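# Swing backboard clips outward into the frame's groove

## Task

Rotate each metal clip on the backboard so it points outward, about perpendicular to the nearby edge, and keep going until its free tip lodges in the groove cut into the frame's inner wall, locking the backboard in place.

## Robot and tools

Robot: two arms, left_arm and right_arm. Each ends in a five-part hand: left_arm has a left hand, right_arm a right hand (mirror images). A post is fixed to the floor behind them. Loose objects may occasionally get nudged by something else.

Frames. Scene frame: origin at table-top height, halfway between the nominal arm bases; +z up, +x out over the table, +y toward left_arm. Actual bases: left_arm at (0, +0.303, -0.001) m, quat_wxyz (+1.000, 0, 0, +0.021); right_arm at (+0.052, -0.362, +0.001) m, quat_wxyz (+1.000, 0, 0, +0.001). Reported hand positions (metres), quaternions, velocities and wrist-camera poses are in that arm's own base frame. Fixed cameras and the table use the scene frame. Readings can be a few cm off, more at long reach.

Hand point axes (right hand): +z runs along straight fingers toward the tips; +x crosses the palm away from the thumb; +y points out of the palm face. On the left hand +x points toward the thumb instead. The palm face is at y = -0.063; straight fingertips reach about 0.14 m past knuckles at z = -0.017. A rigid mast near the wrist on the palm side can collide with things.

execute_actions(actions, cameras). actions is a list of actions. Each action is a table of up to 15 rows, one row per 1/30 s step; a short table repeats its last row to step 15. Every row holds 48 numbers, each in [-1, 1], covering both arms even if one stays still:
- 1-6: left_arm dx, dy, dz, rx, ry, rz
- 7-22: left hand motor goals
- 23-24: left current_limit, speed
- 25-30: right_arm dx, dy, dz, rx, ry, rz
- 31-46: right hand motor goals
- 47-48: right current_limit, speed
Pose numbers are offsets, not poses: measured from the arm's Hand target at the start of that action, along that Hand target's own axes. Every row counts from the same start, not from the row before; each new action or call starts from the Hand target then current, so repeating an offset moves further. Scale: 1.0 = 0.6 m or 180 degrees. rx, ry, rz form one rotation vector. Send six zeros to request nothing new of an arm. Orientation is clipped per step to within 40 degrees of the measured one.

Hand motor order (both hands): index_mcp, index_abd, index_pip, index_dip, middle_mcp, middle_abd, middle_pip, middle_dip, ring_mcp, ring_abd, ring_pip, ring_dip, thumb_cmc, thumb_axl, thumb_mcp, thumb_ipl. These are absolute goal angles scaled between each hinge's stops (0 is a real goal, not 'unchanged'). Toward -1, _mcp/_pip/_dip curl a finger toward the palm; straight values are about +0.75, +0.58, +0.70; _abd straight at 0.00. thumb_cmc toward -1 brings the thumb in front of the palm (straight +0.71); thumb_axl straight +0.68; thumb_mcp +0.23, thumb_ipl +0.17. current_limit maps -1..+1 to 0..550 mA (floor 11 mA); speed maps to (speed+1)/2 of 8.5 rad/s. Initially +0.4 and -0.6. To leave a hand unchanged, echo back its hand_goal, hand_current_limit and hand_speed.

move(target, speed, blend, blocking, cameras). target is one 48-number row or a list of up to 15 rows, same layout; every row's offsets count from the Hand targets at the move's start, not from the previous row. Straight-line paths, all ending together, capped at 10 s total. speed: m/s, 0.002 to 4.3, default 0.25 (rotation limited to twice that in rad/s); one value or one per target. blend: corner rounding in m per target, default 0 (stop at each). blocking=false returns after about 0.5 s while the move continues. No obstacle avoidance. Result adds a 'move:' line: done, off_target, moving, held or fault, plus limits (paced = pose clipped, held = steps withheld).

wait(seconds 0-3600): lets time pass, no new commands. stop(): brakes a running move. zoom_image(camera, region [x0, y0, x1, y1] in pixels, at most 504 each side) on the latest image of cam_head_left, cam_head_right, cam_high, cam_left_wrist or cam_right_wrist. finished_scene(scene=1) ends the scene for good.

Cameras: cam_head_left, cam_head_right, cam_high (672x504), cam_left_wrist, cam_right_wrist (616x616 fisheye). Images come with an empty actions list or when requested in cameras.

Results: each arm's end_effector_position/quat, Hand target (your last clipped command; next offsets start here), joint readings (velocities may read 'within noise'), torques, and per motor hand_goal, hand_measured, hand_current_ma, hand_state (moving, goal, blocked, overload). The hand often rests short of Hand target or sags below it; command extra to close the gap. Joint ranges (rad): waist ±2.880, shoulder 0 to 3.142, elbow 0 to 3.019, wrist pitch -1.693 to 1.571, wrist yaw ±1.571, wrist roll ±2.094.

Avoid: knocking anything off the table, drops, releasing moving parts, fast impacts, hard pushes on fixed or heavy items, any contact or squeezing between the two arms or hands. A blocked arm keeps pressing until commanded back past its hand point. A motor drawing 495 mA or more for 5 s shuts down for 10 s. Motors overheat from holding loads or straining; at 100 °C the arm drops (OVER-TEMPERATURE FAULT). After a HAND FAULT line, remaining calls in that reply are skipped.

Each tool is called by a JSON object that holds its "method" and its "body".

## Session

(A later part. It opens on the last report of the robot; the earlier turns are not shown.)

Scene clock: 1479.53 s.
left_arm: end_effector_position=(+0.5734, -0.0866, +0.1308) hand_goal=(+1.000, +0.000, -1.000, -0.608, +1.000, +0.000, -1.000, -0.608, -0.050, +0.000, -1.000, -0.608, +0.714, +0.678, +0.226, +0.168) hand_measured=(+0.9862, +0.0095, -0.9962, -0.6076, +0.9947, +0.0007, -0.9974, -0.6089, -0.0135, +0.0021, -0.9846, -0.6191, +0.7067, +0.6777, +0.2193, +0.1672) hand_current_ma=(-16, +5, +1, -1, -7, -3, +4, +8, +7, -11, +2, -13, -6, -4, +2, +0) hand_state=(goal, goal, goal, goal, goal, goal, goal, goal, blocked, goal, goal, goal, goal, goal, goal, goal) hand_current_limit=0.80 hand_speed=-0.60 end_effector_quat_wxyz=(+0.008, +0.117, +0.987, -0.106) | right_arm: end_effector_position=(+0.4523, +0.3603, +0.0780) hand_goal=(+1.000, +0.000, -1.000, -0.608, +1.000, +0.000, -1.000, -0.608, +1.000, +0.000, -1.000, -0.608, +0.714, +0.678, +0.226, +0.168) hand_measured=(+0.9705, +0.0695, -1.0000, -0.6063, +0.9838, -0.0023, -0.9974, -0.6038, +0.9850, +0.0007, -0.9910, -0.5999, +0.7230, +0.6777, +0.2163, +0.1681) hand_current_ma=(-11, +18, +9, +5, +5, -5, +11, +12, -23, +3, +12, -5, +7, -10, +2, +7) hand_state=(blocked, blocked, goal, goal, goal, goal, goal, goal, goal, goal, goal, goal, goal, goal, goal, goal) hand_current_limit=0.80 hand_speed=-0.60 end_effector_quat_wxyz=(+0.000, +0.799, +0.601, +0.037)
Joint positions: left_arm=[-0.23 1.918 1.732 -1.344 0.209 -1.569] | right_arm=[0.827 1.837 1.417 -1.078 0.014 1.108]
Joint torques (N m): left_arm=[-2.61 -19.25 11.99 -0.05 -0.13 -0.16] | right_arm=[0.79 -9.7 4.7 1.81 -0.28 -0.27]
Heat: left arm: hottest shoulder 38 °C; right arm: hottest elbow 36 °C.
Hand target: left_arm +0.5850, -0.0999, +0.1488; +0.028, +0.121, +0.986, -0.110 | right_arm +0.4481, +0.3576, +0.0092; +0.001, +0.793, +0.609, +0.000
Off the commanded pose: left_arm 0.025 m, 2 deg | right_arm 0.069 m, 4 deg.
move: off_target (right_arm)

{"method": "zoom_image", "body": {"camera": "cam_left_wrist", "region": [220, 100, 420, 300]}}

{"method": "zoom_image", "body": {"camera": "cam_high", "region": [250, 130, 470, 330]}}

Scaled by 2.520 from the camera's image (finer frame: 880x880).
This view is cut from an older image: the scene may have changed since it was taken.

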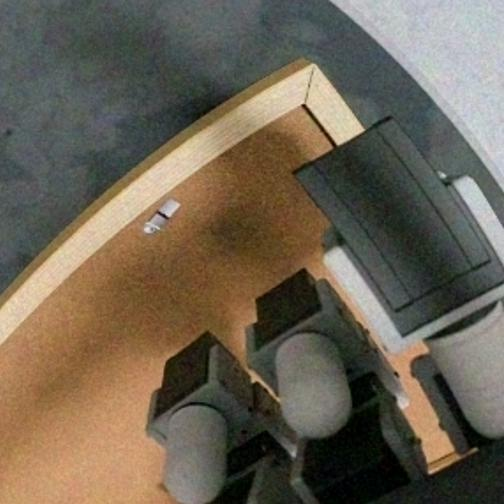

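Scaled by 2.291 from the camera's image (finer frame: 960x720).
This view is cut from an older image: the scene may have changed since it was taken.

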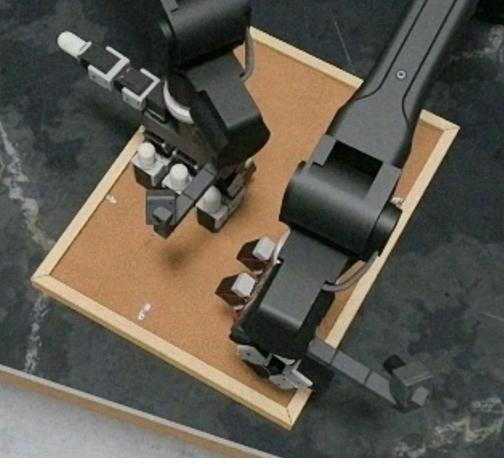

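{"method": "move", "body": {"target": [[-0.034,0.0103,0.045,0,0,0,1.0,0,-1.0,-0.608,1.0,0,-1.0,-0.608,-0.05,0,-1.0,-0.608,0.714,0.678,0.226,0.168,0.8,-0.6,0,0,0,0,0,0,1.0,0,-1.0,-0.608,1.0,0,-1.0,-0.608,1.0,0,-1.0,-0.608,0.714,0.678,0.226,0.168,0.8,-0.6]], "speed": 0.06, "cameras": ["cam_left_wrist"]}}

{"method": "zoom_image", "body": {"camera": "cam_left_wrist", "region": [220, 100, 420, 300]}}

Scene clock: 1485.80 s.
left_arm: end_effector_position=(+0.5901, -0.0905, +0.1059) hand_goal=(+1.000, +0.000, -1.000, -0.608, +1.000, +0.000, -1.000, -0.608, -0.050, +0.000, -1.000, -0.608, +0.714, +0.678, +0.226, +0.168) hand_measured=(+0.9862, +0.0095, -0.9962, -0.6076, +0.9947, +0.0007, -0.9974, -0.6089, -0.0135, +0.0021, -0.9846, -0.6191, +0.7067, +0.6767, +0.2203, +0.1681) hand_current_ma=(-9, +12, +10, -7, -3, -7, +4, +5, +16, -8, -3, -8, +0, -9, -6, +2) hand_state=(goal, goal, goal, goal, goal, goal, goal, goal, blocked, goal, goal, goal, goal, goal, goal, goal) hand_current_limit=0.80 hand_speed=-0.60 end_effector_quat_wxyz=(-0.001, +0.116, +0.988, -0.105) | right_arm: end_effector_position=(+0.4523, +0.3603, +0.0780) hand_goal=(+1.000, +0.000, -1.000, -0.608, +1.000, +0.000, -1.000, -0.608, +1.000, +0.000, -1.000, -0.608, +0.714, +0.678, +0.226, +0.168) hand_measured=(+0.9705, +0.0695, -1.0000, -0.6050, +0.9838, -0.0023, -0.9974, -0.6050, +0.9850, -0.0008, -0.9923, -0.6012, +0.7230, +0.6777, +0.2163, +0.1672) hand_current_ma=(-3, +24, +6, +4, +9, -7, -3, +15, -11, -6, +20, -5, +14, -15, +8, -7) hand_state=(blocked, blocked, goal, goal, goal, goal, goal, goal, goal, goal, goal, goal, goal, goal, goal, goal) hand_current_limit=0.80 hand_speed=-0.60 end_effector_quat_wxyz=(+0.000, +0.799, +0.601, +0.037)
Joint positions: left_arm=[-0.23 1.991 1.779 -1.335 0.209 -1.569] | right_arm=[0.827 1.837 1.417 -1.078 0.014 1.108]
Joint torques (N m): left_arm=[-2.55 -20.13 11.88 0.61 -0.12 -0.15] | right_arm=[0.91 -9.76 4.68 1.81 -0.3 -0.26]
Heat: left arm: hottest elbow 39 °C; right arm: hottest elbow 36 °C.
Hand target: left_arm +0.6071, -0.1049, +0.1229; +0.028, +0.121, +0.986, -0.110 | right_arm +0.4481, +0.3576, +0.0092; +0.001, +0.793, +0.609, +0.000
Off the commanded pose: left_arm 0.028 m, 3 deg | right_arm 0.069 m, 4 deg.
move: off_target (left_arm)
cam_left_wrist: T_world_to_cam=[[0.60756, -0.77992, 0.15032, -0.47642], [-0.47849, -0.20834, 0.85302, 0.11318], [-0.63397, -0.59018, -0.49976, 0.4957]] pos_world=[0.65787, -0.05544, 0.2228]

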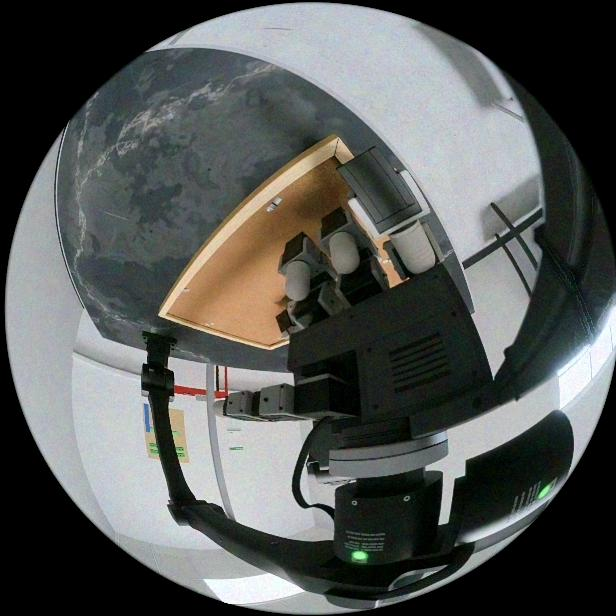

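Scaled by 2.520 from the camera's image (finer frame: 880x880).

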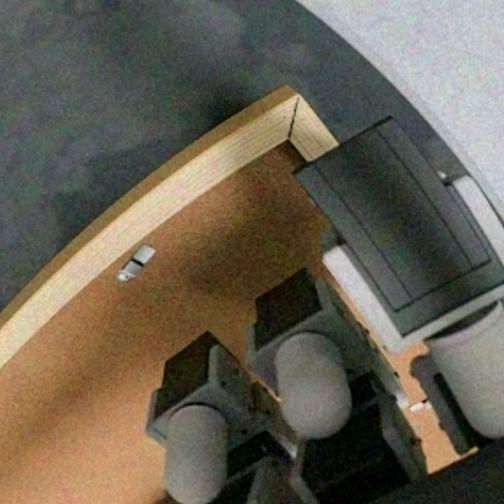

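{"method": "move", "body": {"target": [[-0.015,0.0203,0.0328,0,0,0,1.0,0,-1.0,-0.608,1.0,0,-1.0,-0.608,-0.05,0,-1.0,-0.608,0.714,0.678,0.226,0.168,0.8,-0.6,0,0,0,0,0,0,1.0,0,-1.0,-0.608,1.0,0,-1.0,-0.608,1.0,0,-1.0,-0.608,0.714,0.678,0.226,0.168,0.8,-0.6]], "speed": 0.05, "cameras": ["cam_left_wrist"]}}

{"method": "zoom_image", "body": {"camera": "cam_left_wrist", "region": [220, 140, 380, 300]}}

Scene clock: 1489.47 s.
left_arm: end_effector_position=(+0.5993, -0.0927, +0.0861) hand_goal=(+1.000, +0.000, -1.000, -0.608, +1.000, +0.000, -1.000, -0.608, -0.050, +0.000, -1.000, -0.608, +0.714, +0.678, +0.226, +0.168) hand_measured=(+0.9862, +0.0109, -0.9962, -0.6076, +0.9959, +0.0007, -0.9974, -0.6089, -0.0135, +0.0021, -0.9846, -0.6191, +0.7067, +0.6777, +0.2203, +0.1672) hand_current_ma=(-5, +14, +6, -7, -3, -14, +4, +6, +17, -6, +4, -13, +1, -8, +1, +3) hand_state=(goal, goal, goal, goal, goal, goal, goal, goal, blocked, goal, goal, goal, goal, goal, goal, goal) hand_current_limit=0.80 hand_speed=-0.60 end_effector_quat_wxyz=(-0.002, +0.116, +0.988, -0.105) | right_arm: end_effector_position=(+0.4523, +0.3603, +0.0780) hand_goal=(+1.000, +0.000, -1.000, -0.608, +1.000, +0.000, -1.000, -0.608, +1.000, +0.000, -1.000, -0.608, +0.714, +0.678, +0.226, +0.168) hand_measured=(+0.9705, +0.0695, -1.0000, -0.6063, +0.9838, -0.0008, -0.9974, -0.6038, +0.9850, +0.0007, -0.9910, -0.5999, +0.7217, +0.6767, +0.2163, +0.1672) hand_current_ma=(-9, +23, +12, -3, +11, +6, +19, -8, -13, -1, +10, -5, -5, -19, +1, +1) hand_state=(blocked, blocked, goal, goal, goal, goal, goal, goal, goal, goal, goal, goal, goal, goal, goal, goal) hand_current_limit=0.80 hand_speed=-0.60 end_effector_quat_wxyz=(+0.000, +0.799, +0.601, +0.037)
Joint positions: left_arm=[-0.23 2.032 1.79 -1.309 0.209 -1.569] | right_arm=[0.827 1.837 1.417 -1.078 0.014 1.108]
Joint torques (N m): left_arm=[-1.61 -20.42 11.75 0.65 -0.11 -0.01] | right_arm=[0.85 -9.7 4.66 1.8 -0.3 -0.28]
Heat: left arm: hottest shoulder 39 °C; right arm: hottest elbow 36 °C.
Hand target: left_arm +0.6193, -0.0998, +0.1019; +0.028, +0.121, +0.986, -0.110 | right_arm +0.4481, +0.3576, +0.0092; +0.001, +0.793, +0.609, +0.000
Off the commanded pose: left_arm 0.027 m, 4 deg | right_arm 0.069 m, 4 deg.
move: off_target (left_arm)
cam_left_wrist: T_world_to_cam=[[0.60802, -0.77999, 0.14809, -0.48085], [-0.47603, -0.20888, 0.85426, 0.13238], [-0.63538, -0.58991, -0.4983, 0.49103]] pos_world=[0.66738, -0.05774, 0.2028]

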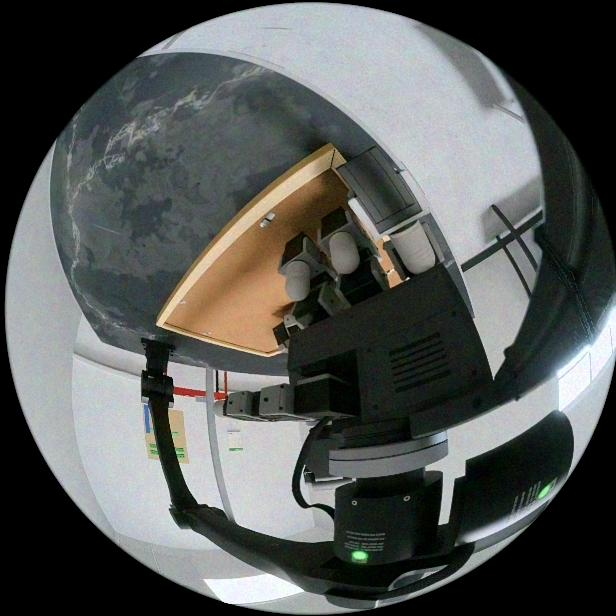

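Scaled by 3.150 from the camera's image (finer frame: 880x880).

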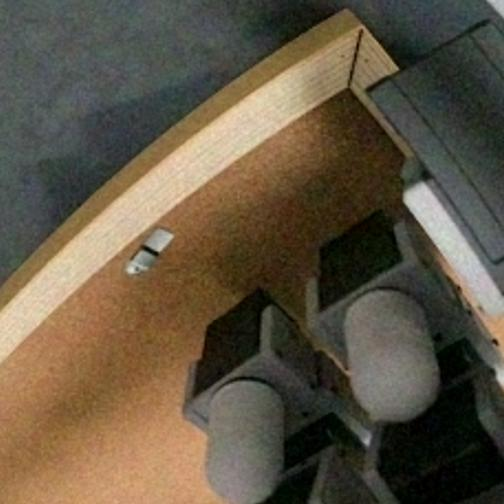

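{"method": "move", "body": {"target": [[0.0118,0.0407,0.0502,0,0,0,1.0,0,-1.0,-0.608,1.0,0,-1.0,-0.608,-0.05,0,-1.0,-0.608,0.714,0.678,0.226,0.168,0.8,-0.6,0,0,0,0,0,0,1.0,0,-1.0,-0.608,1.0,0,-1.0,-0.608,1.0,0,-1.0,-0.608,0.714,0.678,0.226,0.168,0.8,-0.6]], "speed": 0.04, "cameras": ["cam_left_wrist"]}}

{"method": "zoom_image", "body": {"camera": "cam_left_wrist", "region": [220, 140, 380, 300]}}

Scene clock: 1492.37 s.
left_arm: end_effector_position=(+0.6116, -0.0907, +0.0736) hand_goal=(+1.000, +0.000, -1.000, -0.608, +1.000, +0.000, -1.000, -0.608, -0.050, +0.000, -1.000, -0.608, +0.714, +0.678, +0.226, +0.168) hand_measured=(+0.9814, +0.0109, -1.0000, -0.6101, +0.9959, +0.0007, -0.9974, -0.6089, -0.0135, +0.0021, -0.9846, -0.6191, +0.7067, +0.6777, +0.2203, +0.1681) hand_current_ma=(-16, +7, +4, +0, -2, -8, +3, +11, +16, -5, -3, -12, -2, -6, +0, -2) hand_state=(goal, goal, goal, goal, goal, goal, goal, goal, blocked, goal, goal, goal, goal, goal, goal, goal) hand_current_limit=0.80 hand_speed=-0.60 end_effector_quat_wxyz=(+0.021, +0.122, +0.987, -0.107) | right_arm: end_effector_position=(+0.4523, +0.3603, +0.0780) hand_goal=(+1.000, +0.000, -1.000, -0.608, +1.000, +0.000, -1.000, -0.608, +1.000, +0.000, -1.000, -0.608, +0.714, +0.678, +0.226, +0.168) hand_measured=(+0.9705, +0.0710, -1.0000, -0.6050, +0.9838, -0.0023, -0.9974, -0.6050, +0.9850, -0.0008, -0.9910, -0.6012, +0.7230, +0.6767, +0.2173, +0.1681) hand_current_ma=(-18, +17, -6, +6, +11, +4, -3, -21, +1, +0, +9, -4, +5, -8, +8, +6) hand_state=(blocked, blocked, goal, goal, goal, goal, goal, goal, goal, goal, goal, goal, goal, goal, goal, goal) hand_current_limit=0.80 hand_speed=-0.60 end_effector_quat_wxyz=(+0.000, +0.799, +0.601, +0.037)
Joint positions: left_arm=[-0.223 2.038 1.767 -1.235 0.209 -1.555] | right_arm=[0.827 1.837 1.417 -1.078 0.014 1.108]
Joint torques (N m): left_arm=[-0.09 -19.72 8.17 0.95 -0.06 0.06] | right_arm=[0.73 -9.52 4.72 1.87 -0.29 -0.26]
Heat: left arm: hottest shoulder 39 °C; right arm: hottest elbow 36 °C.
Hand target: left_arm +0.6193, -0.0818, +0.0669; +0.028, +0.121, +0.986, -0.110 | right_arm +0.4481, +0.3576, +0.0092; +0.001, +0.793, +0.609, +0.000
Off the commanded pose: left_arm 0.014 m, 1 deg | right_arm 0.069 m, 4 deg.
move: off_target (left_arm)
cam_left_wrist: T_world_to_cam=[[0.59545, -0.78206, 0.1839, -0.47998], [-0.51645, -0.19728, 0.83328, 0.17664], [-0.6154, -0.59116, -0.52136, 0.48312]] pos_world=[0.67434, -0.05493, 0.19296]

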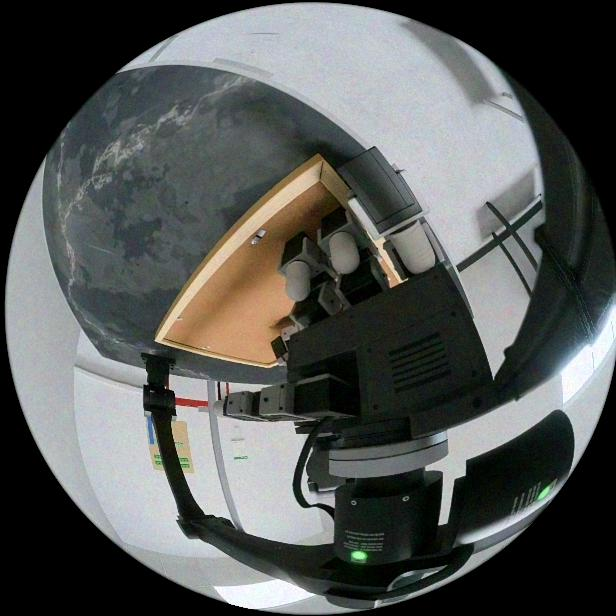

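Scaled by 3.150 from the camera's image (finer frame: 880x880).

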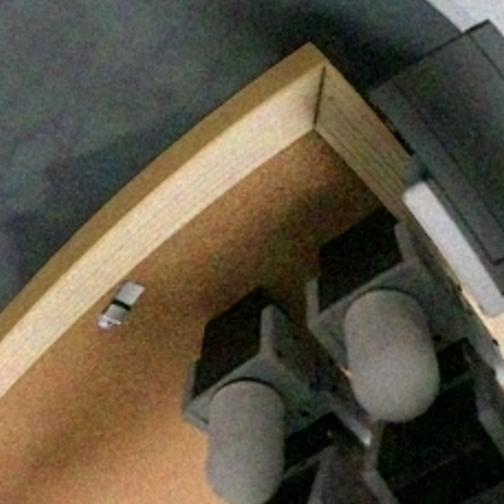

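{"method": "move", "body": {"target": [[0.0215,0.02,-0.0198,0,0,0,1.0,0,-1.0,-0.608,1.0,0,-1.0,-0.608,-0.05,0,-1.0,-0.608,0.714,0.678,0.226,0.168,0.8,-0.6,0,0,0,0,0,0,1.0,0,-1.0,-0.608,1.0,0,-1.0,-0.608,1.0,0,-1.0,-0.608,0.714,0.678,0.226,0.168,0.8,-0.6]], "speed": 0.04, "cameras": ["cam_left_wrist"]}}

{"method": "zoom_image", "body": {"camera": "cam_left_wrist", "region": [220, 140, 380, 300]}}

Scene clock: 1496.30 s.
left_arm: end_effector_position=(+0.6047, -0.0763, +0.0725) hand_goal=(+1.000, +0.000, -1.000, -0.608, +1.000, +0.000, -1.000, -0.608, -0.050, +0.000, -1.000, -0.608, +0.714, +0.678, +0.226, +0.168) hand_measured=(+0.9898, +0.0095, -1.0000, -0.6101, +0.9959, +0.0007, -0.9974, -0.6076, -0.0135, +0.0021, -0.9846, -0.6178, +0.7067, +0.6777, +0.2203, +0.1681) hand_current_ma=(-6, +10, +8, -12, +0, -4, -1, +7, +13, -7, +1, -8, -5, -11, +3, +1) hand_state=(goal, goal, goal, goal, goal, goal, goal, goal, blocked, goal, goal, goal, goal, goal, goal, goal) hand_current_limit=0.80 hand_speed=-0.60 end_effector_quat_wxyz=(+0.019, +0.120, +0.986, -0.112) | right_arm: end_effector_position=(+0.4523, +0.3603, +0.0780) hand_goal=(+1.000, +0.000, -1.000, -0.608, +1.000, +0.000, -1.000, -0.608, +1.000, +0.000, -1.000, -0.608, +0.714, +0.678, +0.226, +0.168) hand_measured=(+0.9705, +0.0695, -1.0000, -0.6063, +0.9838, -0.0023, -0.9974, -0.6038, +0.9850, +0.0007, -0.9923, -0.6012, +0.7230, +0.6777, +0.2173, +0.1672) hand_current_ma=(-7, +26, +11, +0, -5, +8, +3, +1, -9, +2, +12, -5, -5, -5, -2, +6) hand_state=(blocked, blocked, goal, goal, goal, goal, goal, goal, goal, goal, goal, goal, goal, goal, goal, goal) hand_current_limit=0.80 hand_speed=-0.60 end_effector_quat_wxyz=(+0.000, +0.799, +0.601, +0.037)
Joint positions: left_arm=[-0.199 2.016 1.731 -1.229 0.222 -1.534] | right_arm=[0.827 1.837 1.417 -1.078 0.014 1.108]
Joint torques (N m): left_arm=[-0.09 -20.66 7.68 0.64 -0.08 0.09] | right_arm=[1.03 -9.41 4.72 1.83 -0.29 -0.26]
Heat: left arm: hottest shoulder 39 °C; right arm: hottest elbow 35 °C.
Hand target: left_arm +0.6094, -0.0649, +0.0748; +0.028, +0.121, +0.986, -0.110 | right_arm +0.4481, +0.3576, +0.0092; +0.001, +0.793, +0.609, +0.000
Off the commanded pose: left_arm 0.013 m, 1 deg | right_arm 0.069 m, 4 deg.
move: off_target (left_arm)
cam_left_wrist: T_world_to_cam=[[0.59818, -0.77903, 0.18789, -0.4662], [-0.51082, -0.19002, 0.83842, 0.17363], [-0.61745, -0.5975, -0.51161, 0.48698]] pos_world=[0.66825, -0.03922, 0.19116]

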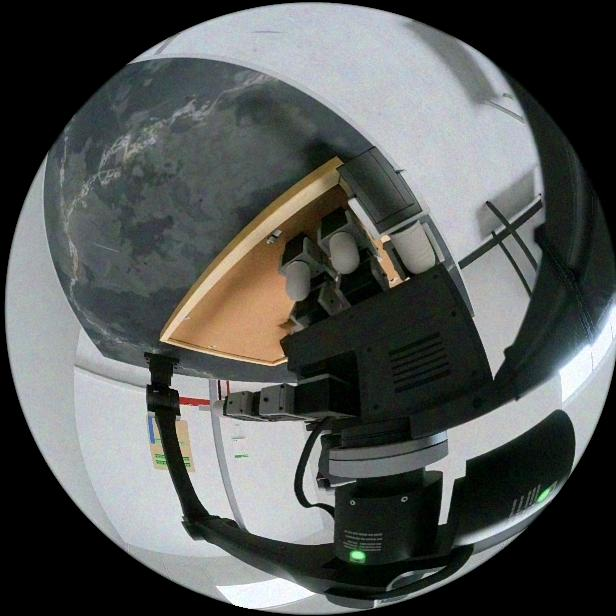

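Scaled by 3.150 from the camera's image (finer frame: 880x880).

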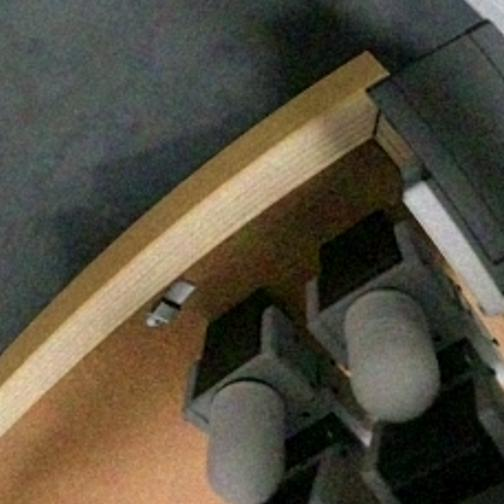

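{"method": "move", "body": {"target": [[0.0078,0.023,0.0115,0,0,0,1.0,0,-1.0,-0.608,1.0,0,-1.0,-0.608,-0.05,0,-1.0,-0.608,0.714,0.678,0.226,0.168,0.8,-0.6,0,0,0,0,0,0,1.0,0,-1.0,-0.608,1.0,0,-1.0,-0.608,1.0,0,-1.0,-0.608,0.714,0.678,0.226,0.168,0.8,-0.6]], "speed": 0.04, "cameras": ["cam_left_wrist"]}}

{"method": "zoom_image", "body": {"camera": "cam_left_wrist", "region": [220, 140, 380, 300]}}

Scene clock: 1500.23 s.
left_arm: end_effector_position=(+0.6032, -0.0665, +0.0723) hand_goal=(+1.000, +0.000, -1.000, -0.608, +1.000, +0.000, -1.000, -0.608, -0.050, +0.000, -1.000, -0.608, +0.714, +0.678, +0.226, +0.168) hand_measured=(+0.9971, +0.0095, -1.0000, -0.6101, +0.9947, +0.0007, -0.9974, -0.6089, -0.0135, +0.0021, -0.9846, -0.6191, +0.7079, +0.6767, +0.2193, +0.1681) hand_current_ma=(-4, +14, -1, -11, -2, -3, +6, +7, +10, -3, -3, -12, -4, -4, -5, -1) hand_state=(goal, goal, goal, goal, goal, goal, goal, goal, blocked, goal, goal, goal, goal, goal, goal, goal) hand_current_limit=0.80 hand_speed=-0.60 end_effector_quat_wxyz=(+0.022, +0.120, +0.986, -0.115) | right_arm: end_effector_position=(+0.4523, +0.3603, +0.0780) hand_goal=(+1.000, +0.000, -1.000, -0.608, +1.000, +0.000, -1.000, -0.608, +1.000, +0.000, -1.000, -0.608, +0.714, +0.678, +0.226, +0.168) hand_measured=(+0.9705, +0.0695, -1.0000, -0.6063, +0.9838, -0.0023, -0.9962, -0.6038, +0.9850, -0.0008, -0.9923, -0.6012, +0.7230, +0.6767, +0.2173, +0.1681) hand_current_ma=(-14, +15, +8, +2, +2, -6, +2, -5, -5, -2, +29, +3, -2, -6, +5, +13) hand_state=(blocked, blocked, goal, goal, goal, goal, goal, goal, goal, goal, goal, goal, goal, goal, goal, goal) hand_current_limit=0.80 hand_speed=-0.60 end_effector_quat_wxyz=(+0.000, +0.799, +0.601, +0.037)
Joint positions: left_arm=[-0.183 2.003 1.709 -1.217 0.226 -1.518] | right_arm=[0.827 1.837 1.417 -1.078 0.014 1.108]
Joint torques (N m): left_arm=[0.09 -19.49 7.25 0.98 -0.19 0.14] | right_arm=[0.73 -9.7 4.66 1.81 -0.28 -0.27]
Heat: left arm: hottest shoulder 39 °C; right arm: hottest elbow 35 °C.
Hand target: left_arm +0.6085, -0.0523, +0.0649; +0.028, +0.121, +0.986, -0.110 | right_arm +0.4481, +0.3576, +0.0092; +0.001, +0.793, +0.609, +0.000
Off the commanded pose: left_arm 0.017 m, 1 deg | right_arm 0.069 m, 4 deg.
move: off_target (left_arm)
cam_left_wrist: T_world_to_cam=[[0.59777, -0.77737, 0.19587, -0.45778], [-0.51628, -0.18638, 0.8359, 0.17863], [-0.6133, -0.60079, -0.51275, 0.48912]] pos_world=[0.66584, -0.02872, 0.19115]

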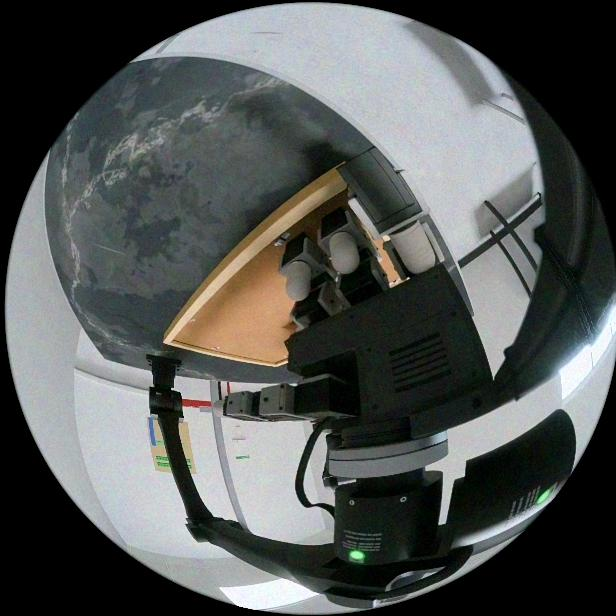

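Scaled by 3.150 from the camera's image (finer frame: 880x880).

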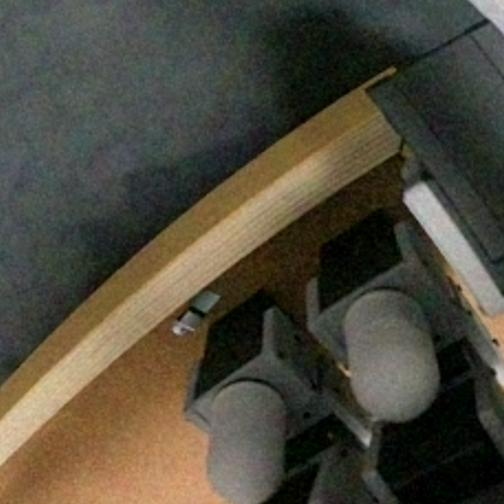

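{"method": "move", "body": {"target": [[0.0014,0.0163,-0.0036,0,0,0,1.0,0,-1.0,-0.608,1.0,0,-1.0,-0.608,-0.05,0,-1.0,-0.608,0.714,0.678,0.226,0.168,0.8,-0.6,0,0,0,0,0,0,1.0,0,-1.0,-0.608,1.0,0,-1.0,-0.608,1.0,0,-1.0,-0.608,0.714,0.678,0.226,0.168,0.8,-0.6]], "speed": 0.04, "cameras": ["cam_left_wrist"]}}

{"method": "zoom_image", "body": {"camera": "cam_left_wrist", "region": [220, 160, 340, 280]}}

Scene clock: 1502.93 s.
left_arm: end_effector_position=(+0.6047, -0.0612, +0.0720) hand_goal=(+1.000, +0.000, -1.000, -0.608, +1.000, +0.000, -1.000, -0.608, -0.050, +0.000, -1.000, -0.608, +0.714, +0.678, +0.226, +0.168) hand_measured=(+1.0000, +0.0109, -1.0000, -0.6101, +0.9947, +0.0007, -0.9974, -0.6076, -0.0135, +0.0021, -0.9846, -0.6191, +0.7067, +0.6777, +0.2203, +0.1681) hand_current_ma=(-7, +11, +3, -7, -4, -11, +3, +6, +14, -7, +2, -11, -6, -13, -3, -1) hand_state=(goal, goal, goal, goal, goal, goal, goal, goal, blocked, goal, goal, goal, goal, goal, goal, goal) hand_current_limit=0.80 hand_speed=-0.60 end_effector_quat_wxyz=(+0.023, +0.120, +0.985, -0.118) | right_arm: end_effector_position=(+0.4523, +0.3603, +0.0780) hand_goal=(+1.000, +0.000, -1.000, -0.608, +1.000, +0.000, -1.000, -0.608, +1.000, +0.000, -1.000, -0.608, +0.714, +0.678, +0.226, +0.168) hand_measured=(+0.9705, +0.0695, -1.0000, -0.6063, +0.9850, -0.0023, -0.9974, -0.6038, +0.9850, -0.0008, -0.9923, -0.5999, +0.7217, +0.6777, +0.2163, +0.1672) hand_current_ma=(-8, +18, +14, -8, +2, +6, +10, -4, +5, -1, +8, -6, -1, -21, +4, +12) hand_state=(blocked, blocked, goal, goal, goal, goal, goal, goal, goal, goal, goal, goal, goal, goal, goal, goal) hand_current_limit=0.80 hand_speed=-0.60 end_effector_quat_wxyz=(+0.000, +0.799, +0.601, +0.037)
Joint positions: left_arm=[-0.172 2.003 1.709 -1.217 0.234 -1.508] | right_arm=[0.827 1.837 1.417 -1.078 0.014 1.108]
Joint torques (N m): left_arm=[0.56 -19.49 7.31 0.84 -0.4 0.2] | right_arm=[0.85 -9.41 4.68 1.83 -0.3 -0.26]
Heat: left arm: hottest shoulder 40 °C; right arm: hottest elbow 35 °C.
Hand target: left_arm +0.6100, -0.0424, +0.0647; +0.028, +0.121, +0.986, -0.110 | right_arm +0.4481, +0.3576, +0.0092; +0.001, +0.793, +0.609, +0.000
Off the commanded pose: left_arm 0.021 m, 1 deg | right_arm 0.069 m, 4 deg.
move: off_target (left_arm)
cam_left_wrist: T_world_to_cam=[[0.59767, -0.7758, 0.20229, -0.45484], [-0.5172, -0.18029, 0.83666, 0.18146], [-0.61261, -0.60467, -0.50899, 0.49206]] pos_world=[0.66714, -0.02261, 0.19065]

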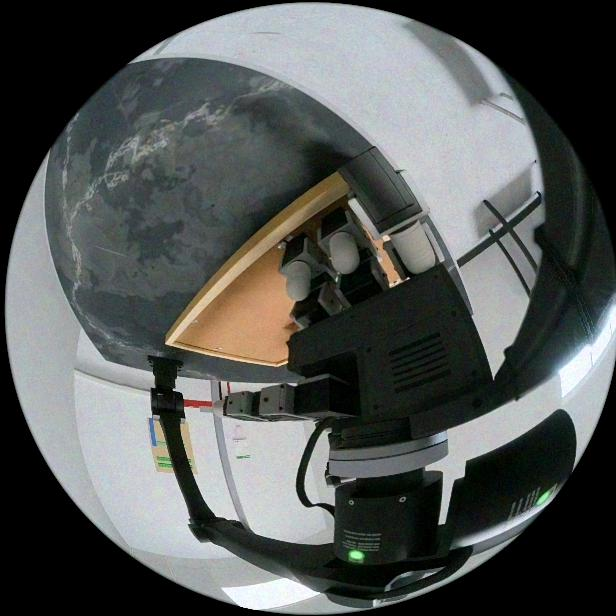

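Scaled by 4.200 from the camera's image (finer frame: 880x880).

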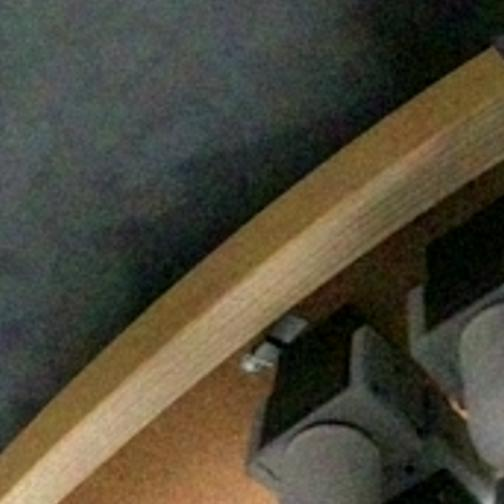

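{"method": "move", "body": {"target": [[0.0014,0.0195,-0.0036,0,0,0,1.0,0,-1.0,-0.608,1.0,0,-1.0,-0.608,-0.05,0,-1.0,-0.608,0.714,0.678,0.226,0.168,0.8,-0.6,0,0,0,0,0,0,1.0,0,-1.0,-0.608,1.0,0,-1.0,-0.608,1.0,0,-1.0,-0.608,0.714,0.678,0.226,0.168,0.8,-0.6]], "speed": 0.04, "cameras": ["cam_left_wrist"]}}

{"method": "zoom_image", "body": {"camera": "cam_left_wrist", "region": [220, 160, 340, 280]}}

Scene clock: 1506.40 s.
left_arm: end_effector_position=(+0.6054, -0.0600, +0.0718) hand_goal=(+1.000, +0.000, -1.000, -0.608, +1.000, +0.000, -1.000, -0.608, -0.050, +0.000, -1.000, -0.608, +0.714, +0.678, +0.226, +0.168) hand_measured=(+0.9995, +0.0095, -1.0000, -0.6101, +0.9959, +0.0007, -0.9974, -0.6076, -0.0135, +0.0021, -0.9846, -0.6191, +0.7079, +0.6777, +0.2193, +0.1672) hand_current_ma=(-9, +11, +9, -8, +4, -10, +4, +10, +12, -6, -3, -17, -6, -9, -13, +5) hand_state=(goal, goal, goal, goal, goal, goal, goal, goal, blocked, goal, goal, goal, goal, goal, goal, goal) hand_current_limit=0.80 hand_speed=-0.60 end_effector_quat_wxyz=(+0.024, +0.123, +0.985, -0.121) | right_arm: end_effector_position=(+0.4523, +0.3603, +0.0780) hand_goal=(+1.000, +0.000, -1.000, -0.608, +1.000, +0.000, -1.000, -0.608, +1.000, +0.000, -1.000, -0.608, +0.714, +0.678, +0.226, +0.168) hand_measured=(+0.9717, +0.0695, -1.0000, -0.6050, +0.9838, -0.0008, -0.9962, -0.6050, +0.9850, -0.0008, -0.9910, -0.6012, +0.7230, +0.6767, +0.2163, +0.1672) hand_current_ma=(-25, +13, +17, -3, +0, +5, -5, -9, -2, -16, +9, +0, -7, -18, +16, +12) hand_state=(blocked, blocked, goal, goal, goal, goal, goal, goal, goal, goal, goal, goal, goal, goal, goal, goal) hand_current_limit=0.80 hand_speed=-0.60 end_effector_quat_wxyz=(+0.000, +0.799, +0.601, +0.037)
Joint positions: left_arm=[-0.168 2.002 1.709 -1.217 0.24 -1.498] | right_arm=[0.827 1.837 1.417 -1.078 0.014 1.108]
Joint torques (N m): left_arm=[1.67 -19.43 7.42 0.68 -0.62 0.32] | right_arm=[0.91 -9.64 4.72 1.78 -0.3 -0.25]
Heat: left arm: hottest shoulder 40 °C; right arm: hottest elbow 35 °C.
Hand target: left_arm +0.6120, -0.0305, +0.0645; +0.028, +0.121, +0.986, -0.110 | right_arm +0.4481, +0.3576, +0.0092; +0.001, +0.793, +0.609, +0.000
Off the commanded pose: left_arm 0.031 m, 1 deg | right_arm 0.069 m, 4 deg.
move: off_target (left_arm)
cam_left_wrist: T_world_to_cam=[[0.5932, -0.77784, 0.20756, -0.45206], [-0.51916, -0.17256, 0.83708, 0.18381], [-0.6153, -0.60431, -0.50618, 0.49464]] pos_world=[0.66794, -0.021, 0.19034]

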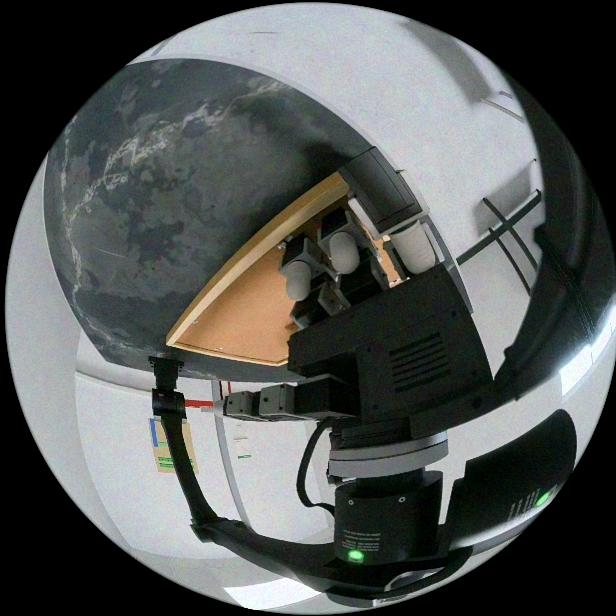

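Scaled by 4.200 from the camera's image (finer frame: 880x880).

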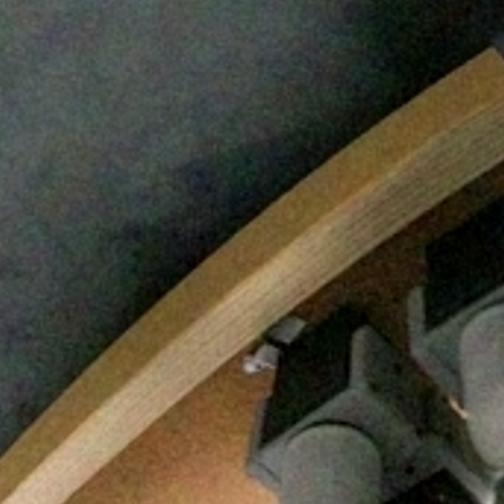

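{"method": "move", "body": {"target": [[-0.0093,-0.0490,0.0113,0,0,0,1.0,0,-1.0,-0.608,1.0,0,-1.0,-0.608,-0.05,0,-1.0,-0.608,0.714,0.678,0.226,0.168,0.8,-0.6,0,0,0,0,0,0,1.0,0,-1.0,-0.608,1.0,0,-1.0,-0.608,1.0,0,-1.0,-0.608,0.714,0.678,0.226,0.168,0.8,-0.6]], "speed": 0.04, "cameras": ["cam_left_wrist"]}}

{"method": "zoom_image", "body": {"camera": "cam_left_wrist", "region": [220, 160, 340, 280]}}

Scene clock: 1513.00 s.
left_arm: end_effector_position=(+0.6043, -0.0603, +0.0718) hand_goal=(+1.000, +0.000, -1.000, -0.608, +1.000, +0.000, -1.000, -0.608, -0.050, +0.000, -1.000, -0.608, +0.714, +0.678, +0.226, +0.168) hand_measured=(+0.9995, +0.0109, -1.0000, -0.6101, +0.9947, +0.0007, -0.9974, -0.6089, -0.0135, +0.0021, -0.9846, -0.6191, +0.7067, +0.6777, +0.2193, +0.1681) hand_current_ma=(-7, +10, +3, -4, -2, -6, +4, +7, +9, -8, -1, -9, -5, -14, -1, -4) hand_state=(goal, goal, goal, goal, goal, goal, goal, goal, blocked, goal, goal, goal, goal, goal, goal, goal) hand_current_limit=0.80 hand_speed=-0.60 end_effector_quat_wxyz=(+0.024, +0.115, +0.986, -0.121) | right_arm: end_effector_position=(+0.4523, +0.3603, +0.0780) hand_goal=(+1.000, +0.000, -1.000, -0.608, +1.000, +0.000, -1.000, -0.608, +1.000, +0.000, -1.000, -0.608, +0.714, +0.678, +0.226, +0.168) hand_measured=(+0.9705, +0.0695, -1.0000, -0.6050, +0.9850, -0.0023, -0.9974, -0.6050, +0.9850, -0.0008, -0.9910, -0.5999, +0.7230, +0.6767, +0.2173, +0.1681) hand_current_ma=(-18, +28, -6, +3, +12, -1, +8, +4, -19, +12, +8, -11, -3, -2, +11, +4) hand_state=(blocked, blocked, goal, goal, goal, goal, goal, goal, goal, goal, goal, goal, goal, goal, goal, goal) hand_current_limit=0.80 hand_speed=-0.60 end_effector_quat_wxyz=(+0.000, +0.799, +0.601, +0.037)
Joint positions: left_arm=[-0.169 2.002 1.709 -1.216 0.239 -1.515] | right_arm=[0.827 1.837 1.417 -1.078 0.014 1.108]
Joint torques (N m): left_arm=[-1.9 -18.84 8.32 0.9 -0.64 -0.05] | right_arm=[0.79 -9.7 4.71 1.83 -0.3 -0.26]
Heat: left arm: hottest shoulder 41 °C; right arm: hottest elbow 35 °C.
Hand target: left_arm +0.6104, -0.0612, +0.0645; +0.028, +0.121, +0.986, -0.110 | right_arm +0.4481, +0.3576, +0.0092; +0.001, +0.793, +0.609, +0.000
Off the commanded pose: left_arm 0.010 m, 1 deg | right_arm 0.069 m, 4 deg.
move: done
cam_left_wrist: T_world_to_cam=[[0.60581, -0.76863, 0.20541, -0.45857], [-0.51443, -0.18148, 0.83811, 0.17974], [-0.60692, -0.6134, -0.50536, 0.48815]] pos_world=[0.66653, -0.02042, 0.19024]

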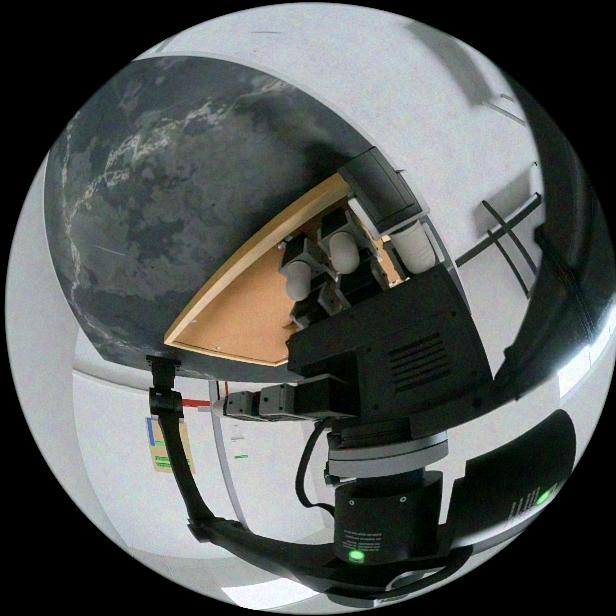

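Scaled by 4.200 from the camera's image (finer frame: 880x880).

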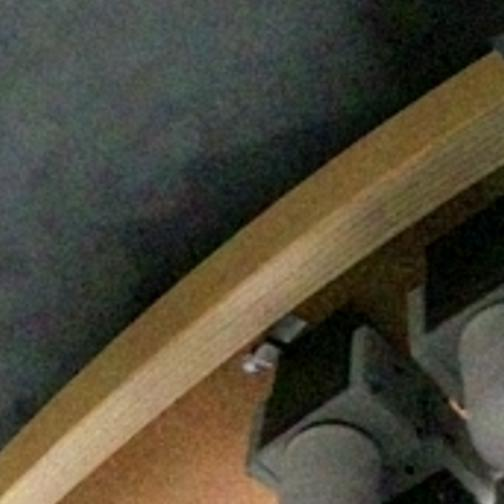

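{"method": "move", "body": {"target": [[-0.02,-0.020,0.004,0,0,0,1.0,0,-1.0,-0.608,1.0,0,-1.0,-0.608,-0.05,0,-1.0,-0.608,0.714,0.678,0.226,0.168,0.8,-0.6,0,0,0,0,0,0,1.0,0,-1.0,-0.608,1.0,0,-1.0,-0.608,1.0,0,-1.0,-0.608,0.714,0.678,0.226,0.168,0.8,-0.6]], "speed": 0.04, "cameras": ["cam_left_wrist"]}}

{"method": "zoom_image", "body": {"camera": "cam_left_wrist", "region": [220, 160, 340, 280]}}

Scene clock: 1515.37 s.
left_arm: end_effector_position=(+0.6076, -0.0643, +0.0732) hand_goal=(+1.000, +0.000, -1.000, -0.608, +1.000, +0.000, -1.000, -0.608, -0.050, +0.000, -1.000, -0.608, +0.714, +0.678, +0.226, +0.168) hand_measured=(+0.9814, +0.0153, -1.0000, -0.6101, +0.9947, +0.0007, -0.9974, -0.6076, -0.0135, +0.0021, -0.9846, -0.6191, +0.7079, +0.6767, +0.2193, +0.1672) hand_current_ma=(-15, +6, +5, -3, +0, -7, +9, +3, +9, -11, -5, -8, -6, -5, -5, +8) hand_state=(goal, goal, goal, goal, goal, goal, goal, goal, blocked, goal, goal, goal, goal, goal, goal, goal) hand_current_limit=0.80 hand_speed=-0.60 end_effector_quat_wxyz=(+0.026, +0.113, +0.987, -0.110) | right_arm: end_effector_position=(+0.4523, +0.3603, +0.0780) hand_goal=(+1.000, +0.000, -1.000, -0.608, +1.000, +0.000, -1.000, -0.608, +1.000, +0.000, -1.000, -0.608, +0.714, +0.678, +0.226, +0.168) hand_measured=(+0.9693, +0.0695, -1.0000, -0.6050, +0.9838, -0.0023, -0.9974, -0.6038, +0.9850, +0.0007, -0.9910, -0.5999, +0.7217, +0.6767, +0.2163, +0.1672) hand_current_ma=(-14, +28, +18, -1, +10, -8, +7, -5, -21, -7, +14, +4, +4, +2, +10, +6) hand_state=(blocked, blocked, goal, goal, goal, goal, goal, goal, goal, goal, goal, goal, goal, goal, goal, goal) hand_current_limit=0.80 hand_speed=-0.60 end_effector_quat_wxyz=(+0.000, +0.799, +0.601, +0.037)
Joint positions: left_arm=[-0.181 2.011 1.723 -1.216 0.216 -1.532] | right_arm=[0.827 1.837 1.417 -1.078 0.014 1.108]
Joint torques (N m): left_arm=[-2.49 -17.61 10.84 0.36 -0.23 -0.08] | right_arm=[1.08 -9.41 4.68 1.91 -0.3 -0.27]
Heat: left arm: hottest shoulder 41 °C; right arm: hottest elbow 35 °C.
Hand target: left_arm +0.6191, -0.0758, +0.0657; +0.028, +0.121, +0.986, -0.110 | right_arm +0.4481, +0.3576, +0.0092; +0.001, +0.793, +0.609, +0.000
Off the commanded pose: left_arm 0.018 m, 1 deg | right_arm 0.069 m, 4 deg.
move: off_target (left_arm)
cam_left_wrist: T_world_to_cam=[[0.60894, -0.76942, 0.19284, -0.46496], [-0.5184, -0.20203, 0.83093, 0.1811], [-0.60037, -0.60595, -0.52189, 0.48605]] pos_world=[0.66883, -0.02664, 0.19285]

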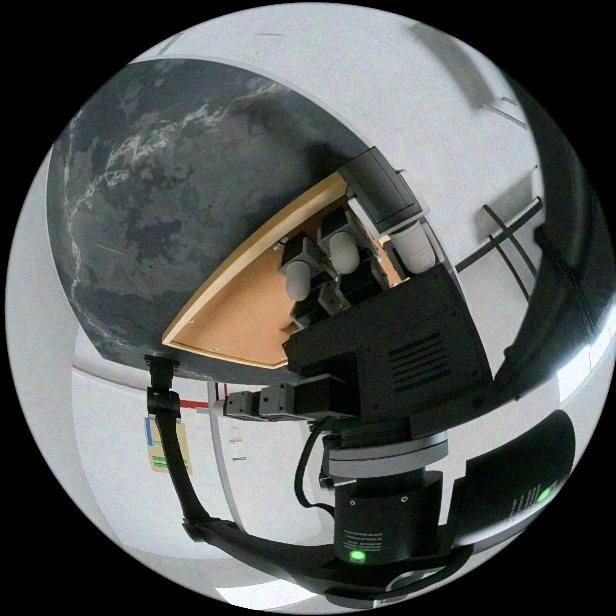

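Scaled by 4.200 from the camera's image (finer frame: 880x880).

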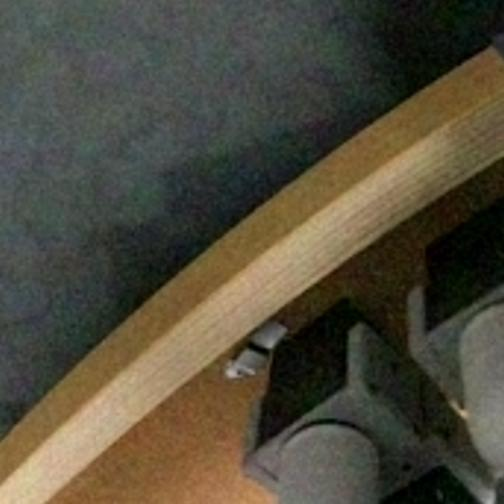

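{"method": "move", "body": {"target": [[0.0047,0.0595,-0.0082,0,0,0,1.0,0,-1.0,-0.608,1.0,0,-1.0,-0.608,-0.05,0,-1.0,-0.608,0.714,0.678,0.226,0.168,0.8,-0.6,0,0,0,0,0,0,1.0,0,-1.0,-0.608,1.0,0,-1.0,-0.608,1.0,0,-1.0,-0.608,0.714,0.678,0.226,0.168,0.8,-0.6]], "speed": 0.04, "cameras": ["cam_left_wrist"]}}

{"method": "zoom_image", "body": {"camera": "cam_left_wrist", "region": [220, 160, 340, 280]}}

Scene clock: 1521.93 s.
left_arm: end_effector_position=(+0.6099, -0.0604, +0.0724) hand_goal=(+1.000, +0.000, -1.000, -0.608, +1.000, +0.000, -1.000, -0.608, -0.050, +0.000, -1.000, -0.608, +0.714, +0.678, +0.226, +0.168) hand_measured=(+1.0000, +0.0168, -1.0000, -0.6101, +0.9947, +0.0007, -0.9974, -0.6076, -0.0135, +0.0021, -0.9846, -0.6191, +0.7067, +0.6777, +0.2193, +0.1672) hand_current_ma=(-10, +9, +6, -1, -2, -10, +5, +2, +15, -14, +0, -6, -8, -14, +1, -2) hand_state=(goal, goal, goal, goal, goal, goal, goal, goal, blocked, goal, goal, goal, goal, goal, goal, goal) hand_current_limit=0.80 hand_speed=-0.60 end_effector_quat_wxyz=(+0.026, +0.121, +0.985, -0.118) | right_arm: end_effector_position=(+0.4523, +0.3603, +0.0780) hand_goal=(+1.000, +0.000, -1.000, -0.608, +1.000, +0.000, -1.000, -0.608, +1.000, +0.000, -1.000, -0.608, +0.714, +0.678, +0.226, +0.168) hand_measured=(+0.9705, +0.0710, -1.0000, -0.6050, +0.9838, -0.0023, -0.9962, -0.6038, +0.9850, -0.0008, -0.9910, -0.5999, +0.7230, +0.6777, +0.2173, +0.1672) hand_current_ma=(-20, +19, +16, +16, +10, -1, +17, +3, -14, -3, +10, +0, +4, -10, +10, +13) hand_state=(blocked, blocked, goal, goal, goal, goal, goal, goal, goal, goal, goal, goal, goal, goal, goal, goal) hand_current_limit=0.80 hand_speed=-0.60 end_effector_quat_wxyz=(+0.000, +0.799, +0.601, +0.037)
Joint positions: left_arm=[-0.169 2.012 1.724 -1.219 0.234 -1.503] | right_arm=[0.827 1.837 1.417 -1.078 0.014 1.108]
Joint torques (N m): left_arm=[0.79 -17.44 10.55 0.24 -0.41 0.23] | right_arm=[0.91 -9.47 4.74 1.85 -0.3 -0.26]
Heat: left arm: hottest shoulder 41 °C; right arm: hottest elbow 35 °C.
Hand target: left_arm +0.6250, -0.0404, +0.0626; +0.028, +0.121, +0.986, -0.110 | right_arm +0.4481, +0.3576, +0.0092; +0.001, +0.793, +0.609, +0.000
Off the commanded pose: left_arm 0.027 m, 1 deg | right_arm 0.069 m, 4 deg.
move: off_target (left_arm)
cam_left_wrist: T_world_to_cam=[[0.59508, -0.77671, 0.20639, -0.45619], [-0.52251, -0.17879, 0.83368, 0.18749], [-0.61062, -0.60395, -0.51223, 0.49507]] pos_world=[0.67174, -0.02181, 0.19144]

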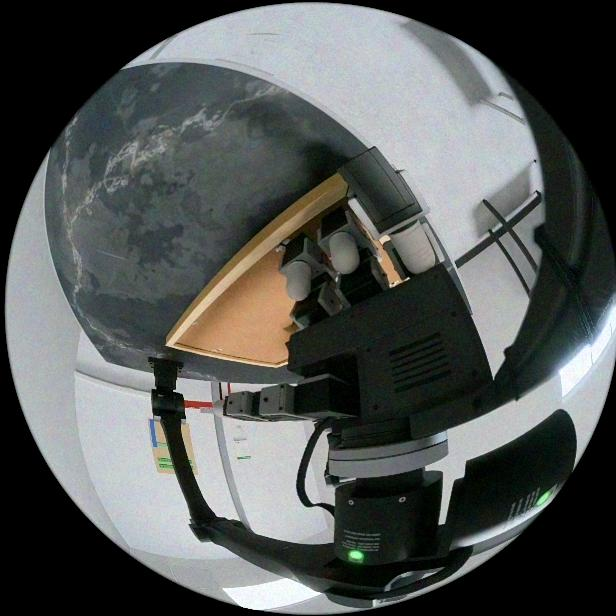

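Scaled by 4.200 from the camera's image (finer frame: 880x880).

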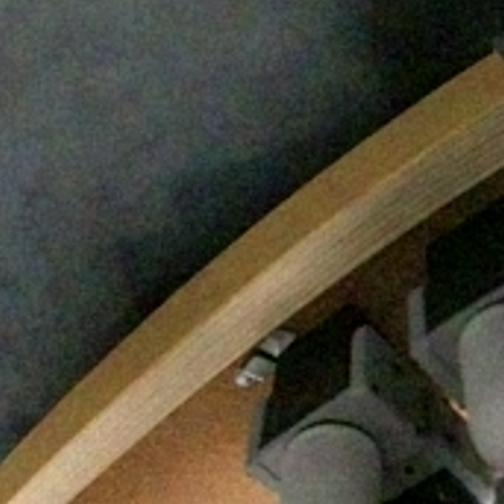

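{"method": "move", "body": {"target": [[0.0,0.029,-0.006,0,0,0,1.0,0,-1.0,-0.608,1.0,0,-1.0,-0.608,-0.05,0,-1.0,-0.608,0.714,0.678,0.226,0.168,0.8,-0.6,0,0,0,0,0,0,1.0,0,-1.0,-0.608,1.0,0,-1.0,-0.608,1.0,0,-1.0,-0.608,0.714,0.678,0.226,0.168,0.8,-0.6]], "speed": 0.04, "cameras": ["cam_left_wrist"]}}

{"method": "zoom_image", "body": {"camera": "cam_left_wrist", "region": [220, 160, 340, 280]}}

Scene clock: 1524.83 s.
left_arm: end_effector_position=(+0.6153, -0.0456, +0.0725) hand_goal=(+1.000, +0.000, -1.000, -0.608, +1.000, +0.000, -1.000, -0.608, -0.050, +0.000, -1.000, -0.608, +0.714, +0.678, +0.226, +0.168) hand_measured=(+0.9995, +0.0124, -1.0000, -0.6101, +0.9971, +0.0007, -0.9949, -0.6089, -0.0135, +0.0021, -0.9846, -0.6191, +0.7067, +0.6777, +0.2193, +0.1672) hand_current_ma=(-1, +16, +9, -7, +0, -6, +1, +10, +9, -5, +0, -12, -7, -9, +1, +4) hand_state=(goal, goal, goal, goal, goal, goal, goal, goal, blocked, goal, goal, goal, goal, goal, goal, goal) hand_current_limit=0.80 hand_speed=-0.60 end_effector_quat_wxyz=(+0.027, +0.123, +0.985, -0.120) | right_arm: end_effector_position=(+0.4546, +0.3628, +0.0785) hand_goal=(+1.000, +0.000, -1.000, -0.608, +1.000, +0.000, -1.000, -0.608, +1.000, +0.000, -1.000, -0.608, +0.714, +0.678, +0.226, +0.168) hand_measured=(+0.9585, +0.0754, -1.0000, -0.6063, +0.9838, -0.0008, -0.9974, -0.6050, +0.9850, -0.0008, -0.9923, -0.6012, +0.7230, +0.6777, +0.2163, +0.1672) hand_current_ma=(-12, +16, +4, +1, +18, -6, +3, -15, +8, -8, +7, +3, +2, -15, +1, +8) hand_state=(blocked, blocked, goal, goal, goal, goal, goal, goal, goal, goal, goal, goal, goal, goal, goal, goal) hand_current_limit=0.80 hand_speed=-0.60 end_effector_quat_wxyz=(-0.001, +0.799, +0.600, +0.044)
Joint positions: left_arm=[-0.143 2.018 1.736 -1.228 0.239 -1.474] | right_arm=[0.827 1.837 1.417 -1.064 0.014 1.108]
Joint torques (N m): left_arm=[1.03 -17.55 10.44 0.18 -0.5 0.23] | right_arm=[1.08 -9.52 4.78 1.37 -0.3 -0.29]
Heat: left arm: hottest shoulder 41 °C; right arm: hottest elbow 35 °C.
Hand target: left_arm +0.6293, -0.0231, +0.0625; +0.028, +0.121, +0.986, -0.110 | right_arm +0.4481, +0.3576, +0.0092; +0.001, +0.793, +0.609, +0.000
Off the commanded pose: left_arm 0.028 m, 1 deg | right_arm 0.070 m, 5 deg.
move: off_target (left_arm)
cam_left_wrist: T_world_to_cam=[[0.59256, -0.77764, 0.21013, -0.44659], [-0.52475, -0.17473, 0.83313, 0.19447], [-0.61116, -0.60394, -0.5116, 0.50766]] pos_world=[0.67694, -0.0067, 0.19154]

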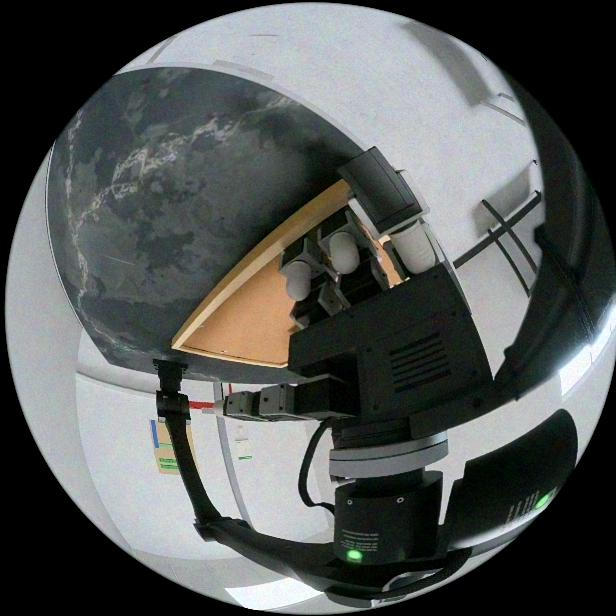

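Scaled by 4.200 from the camera's image (finer frame: 880x880).

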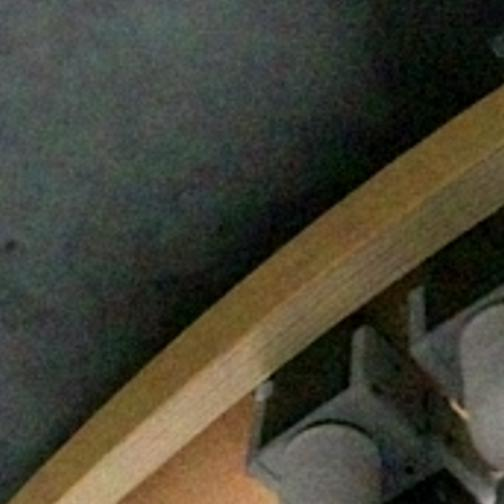

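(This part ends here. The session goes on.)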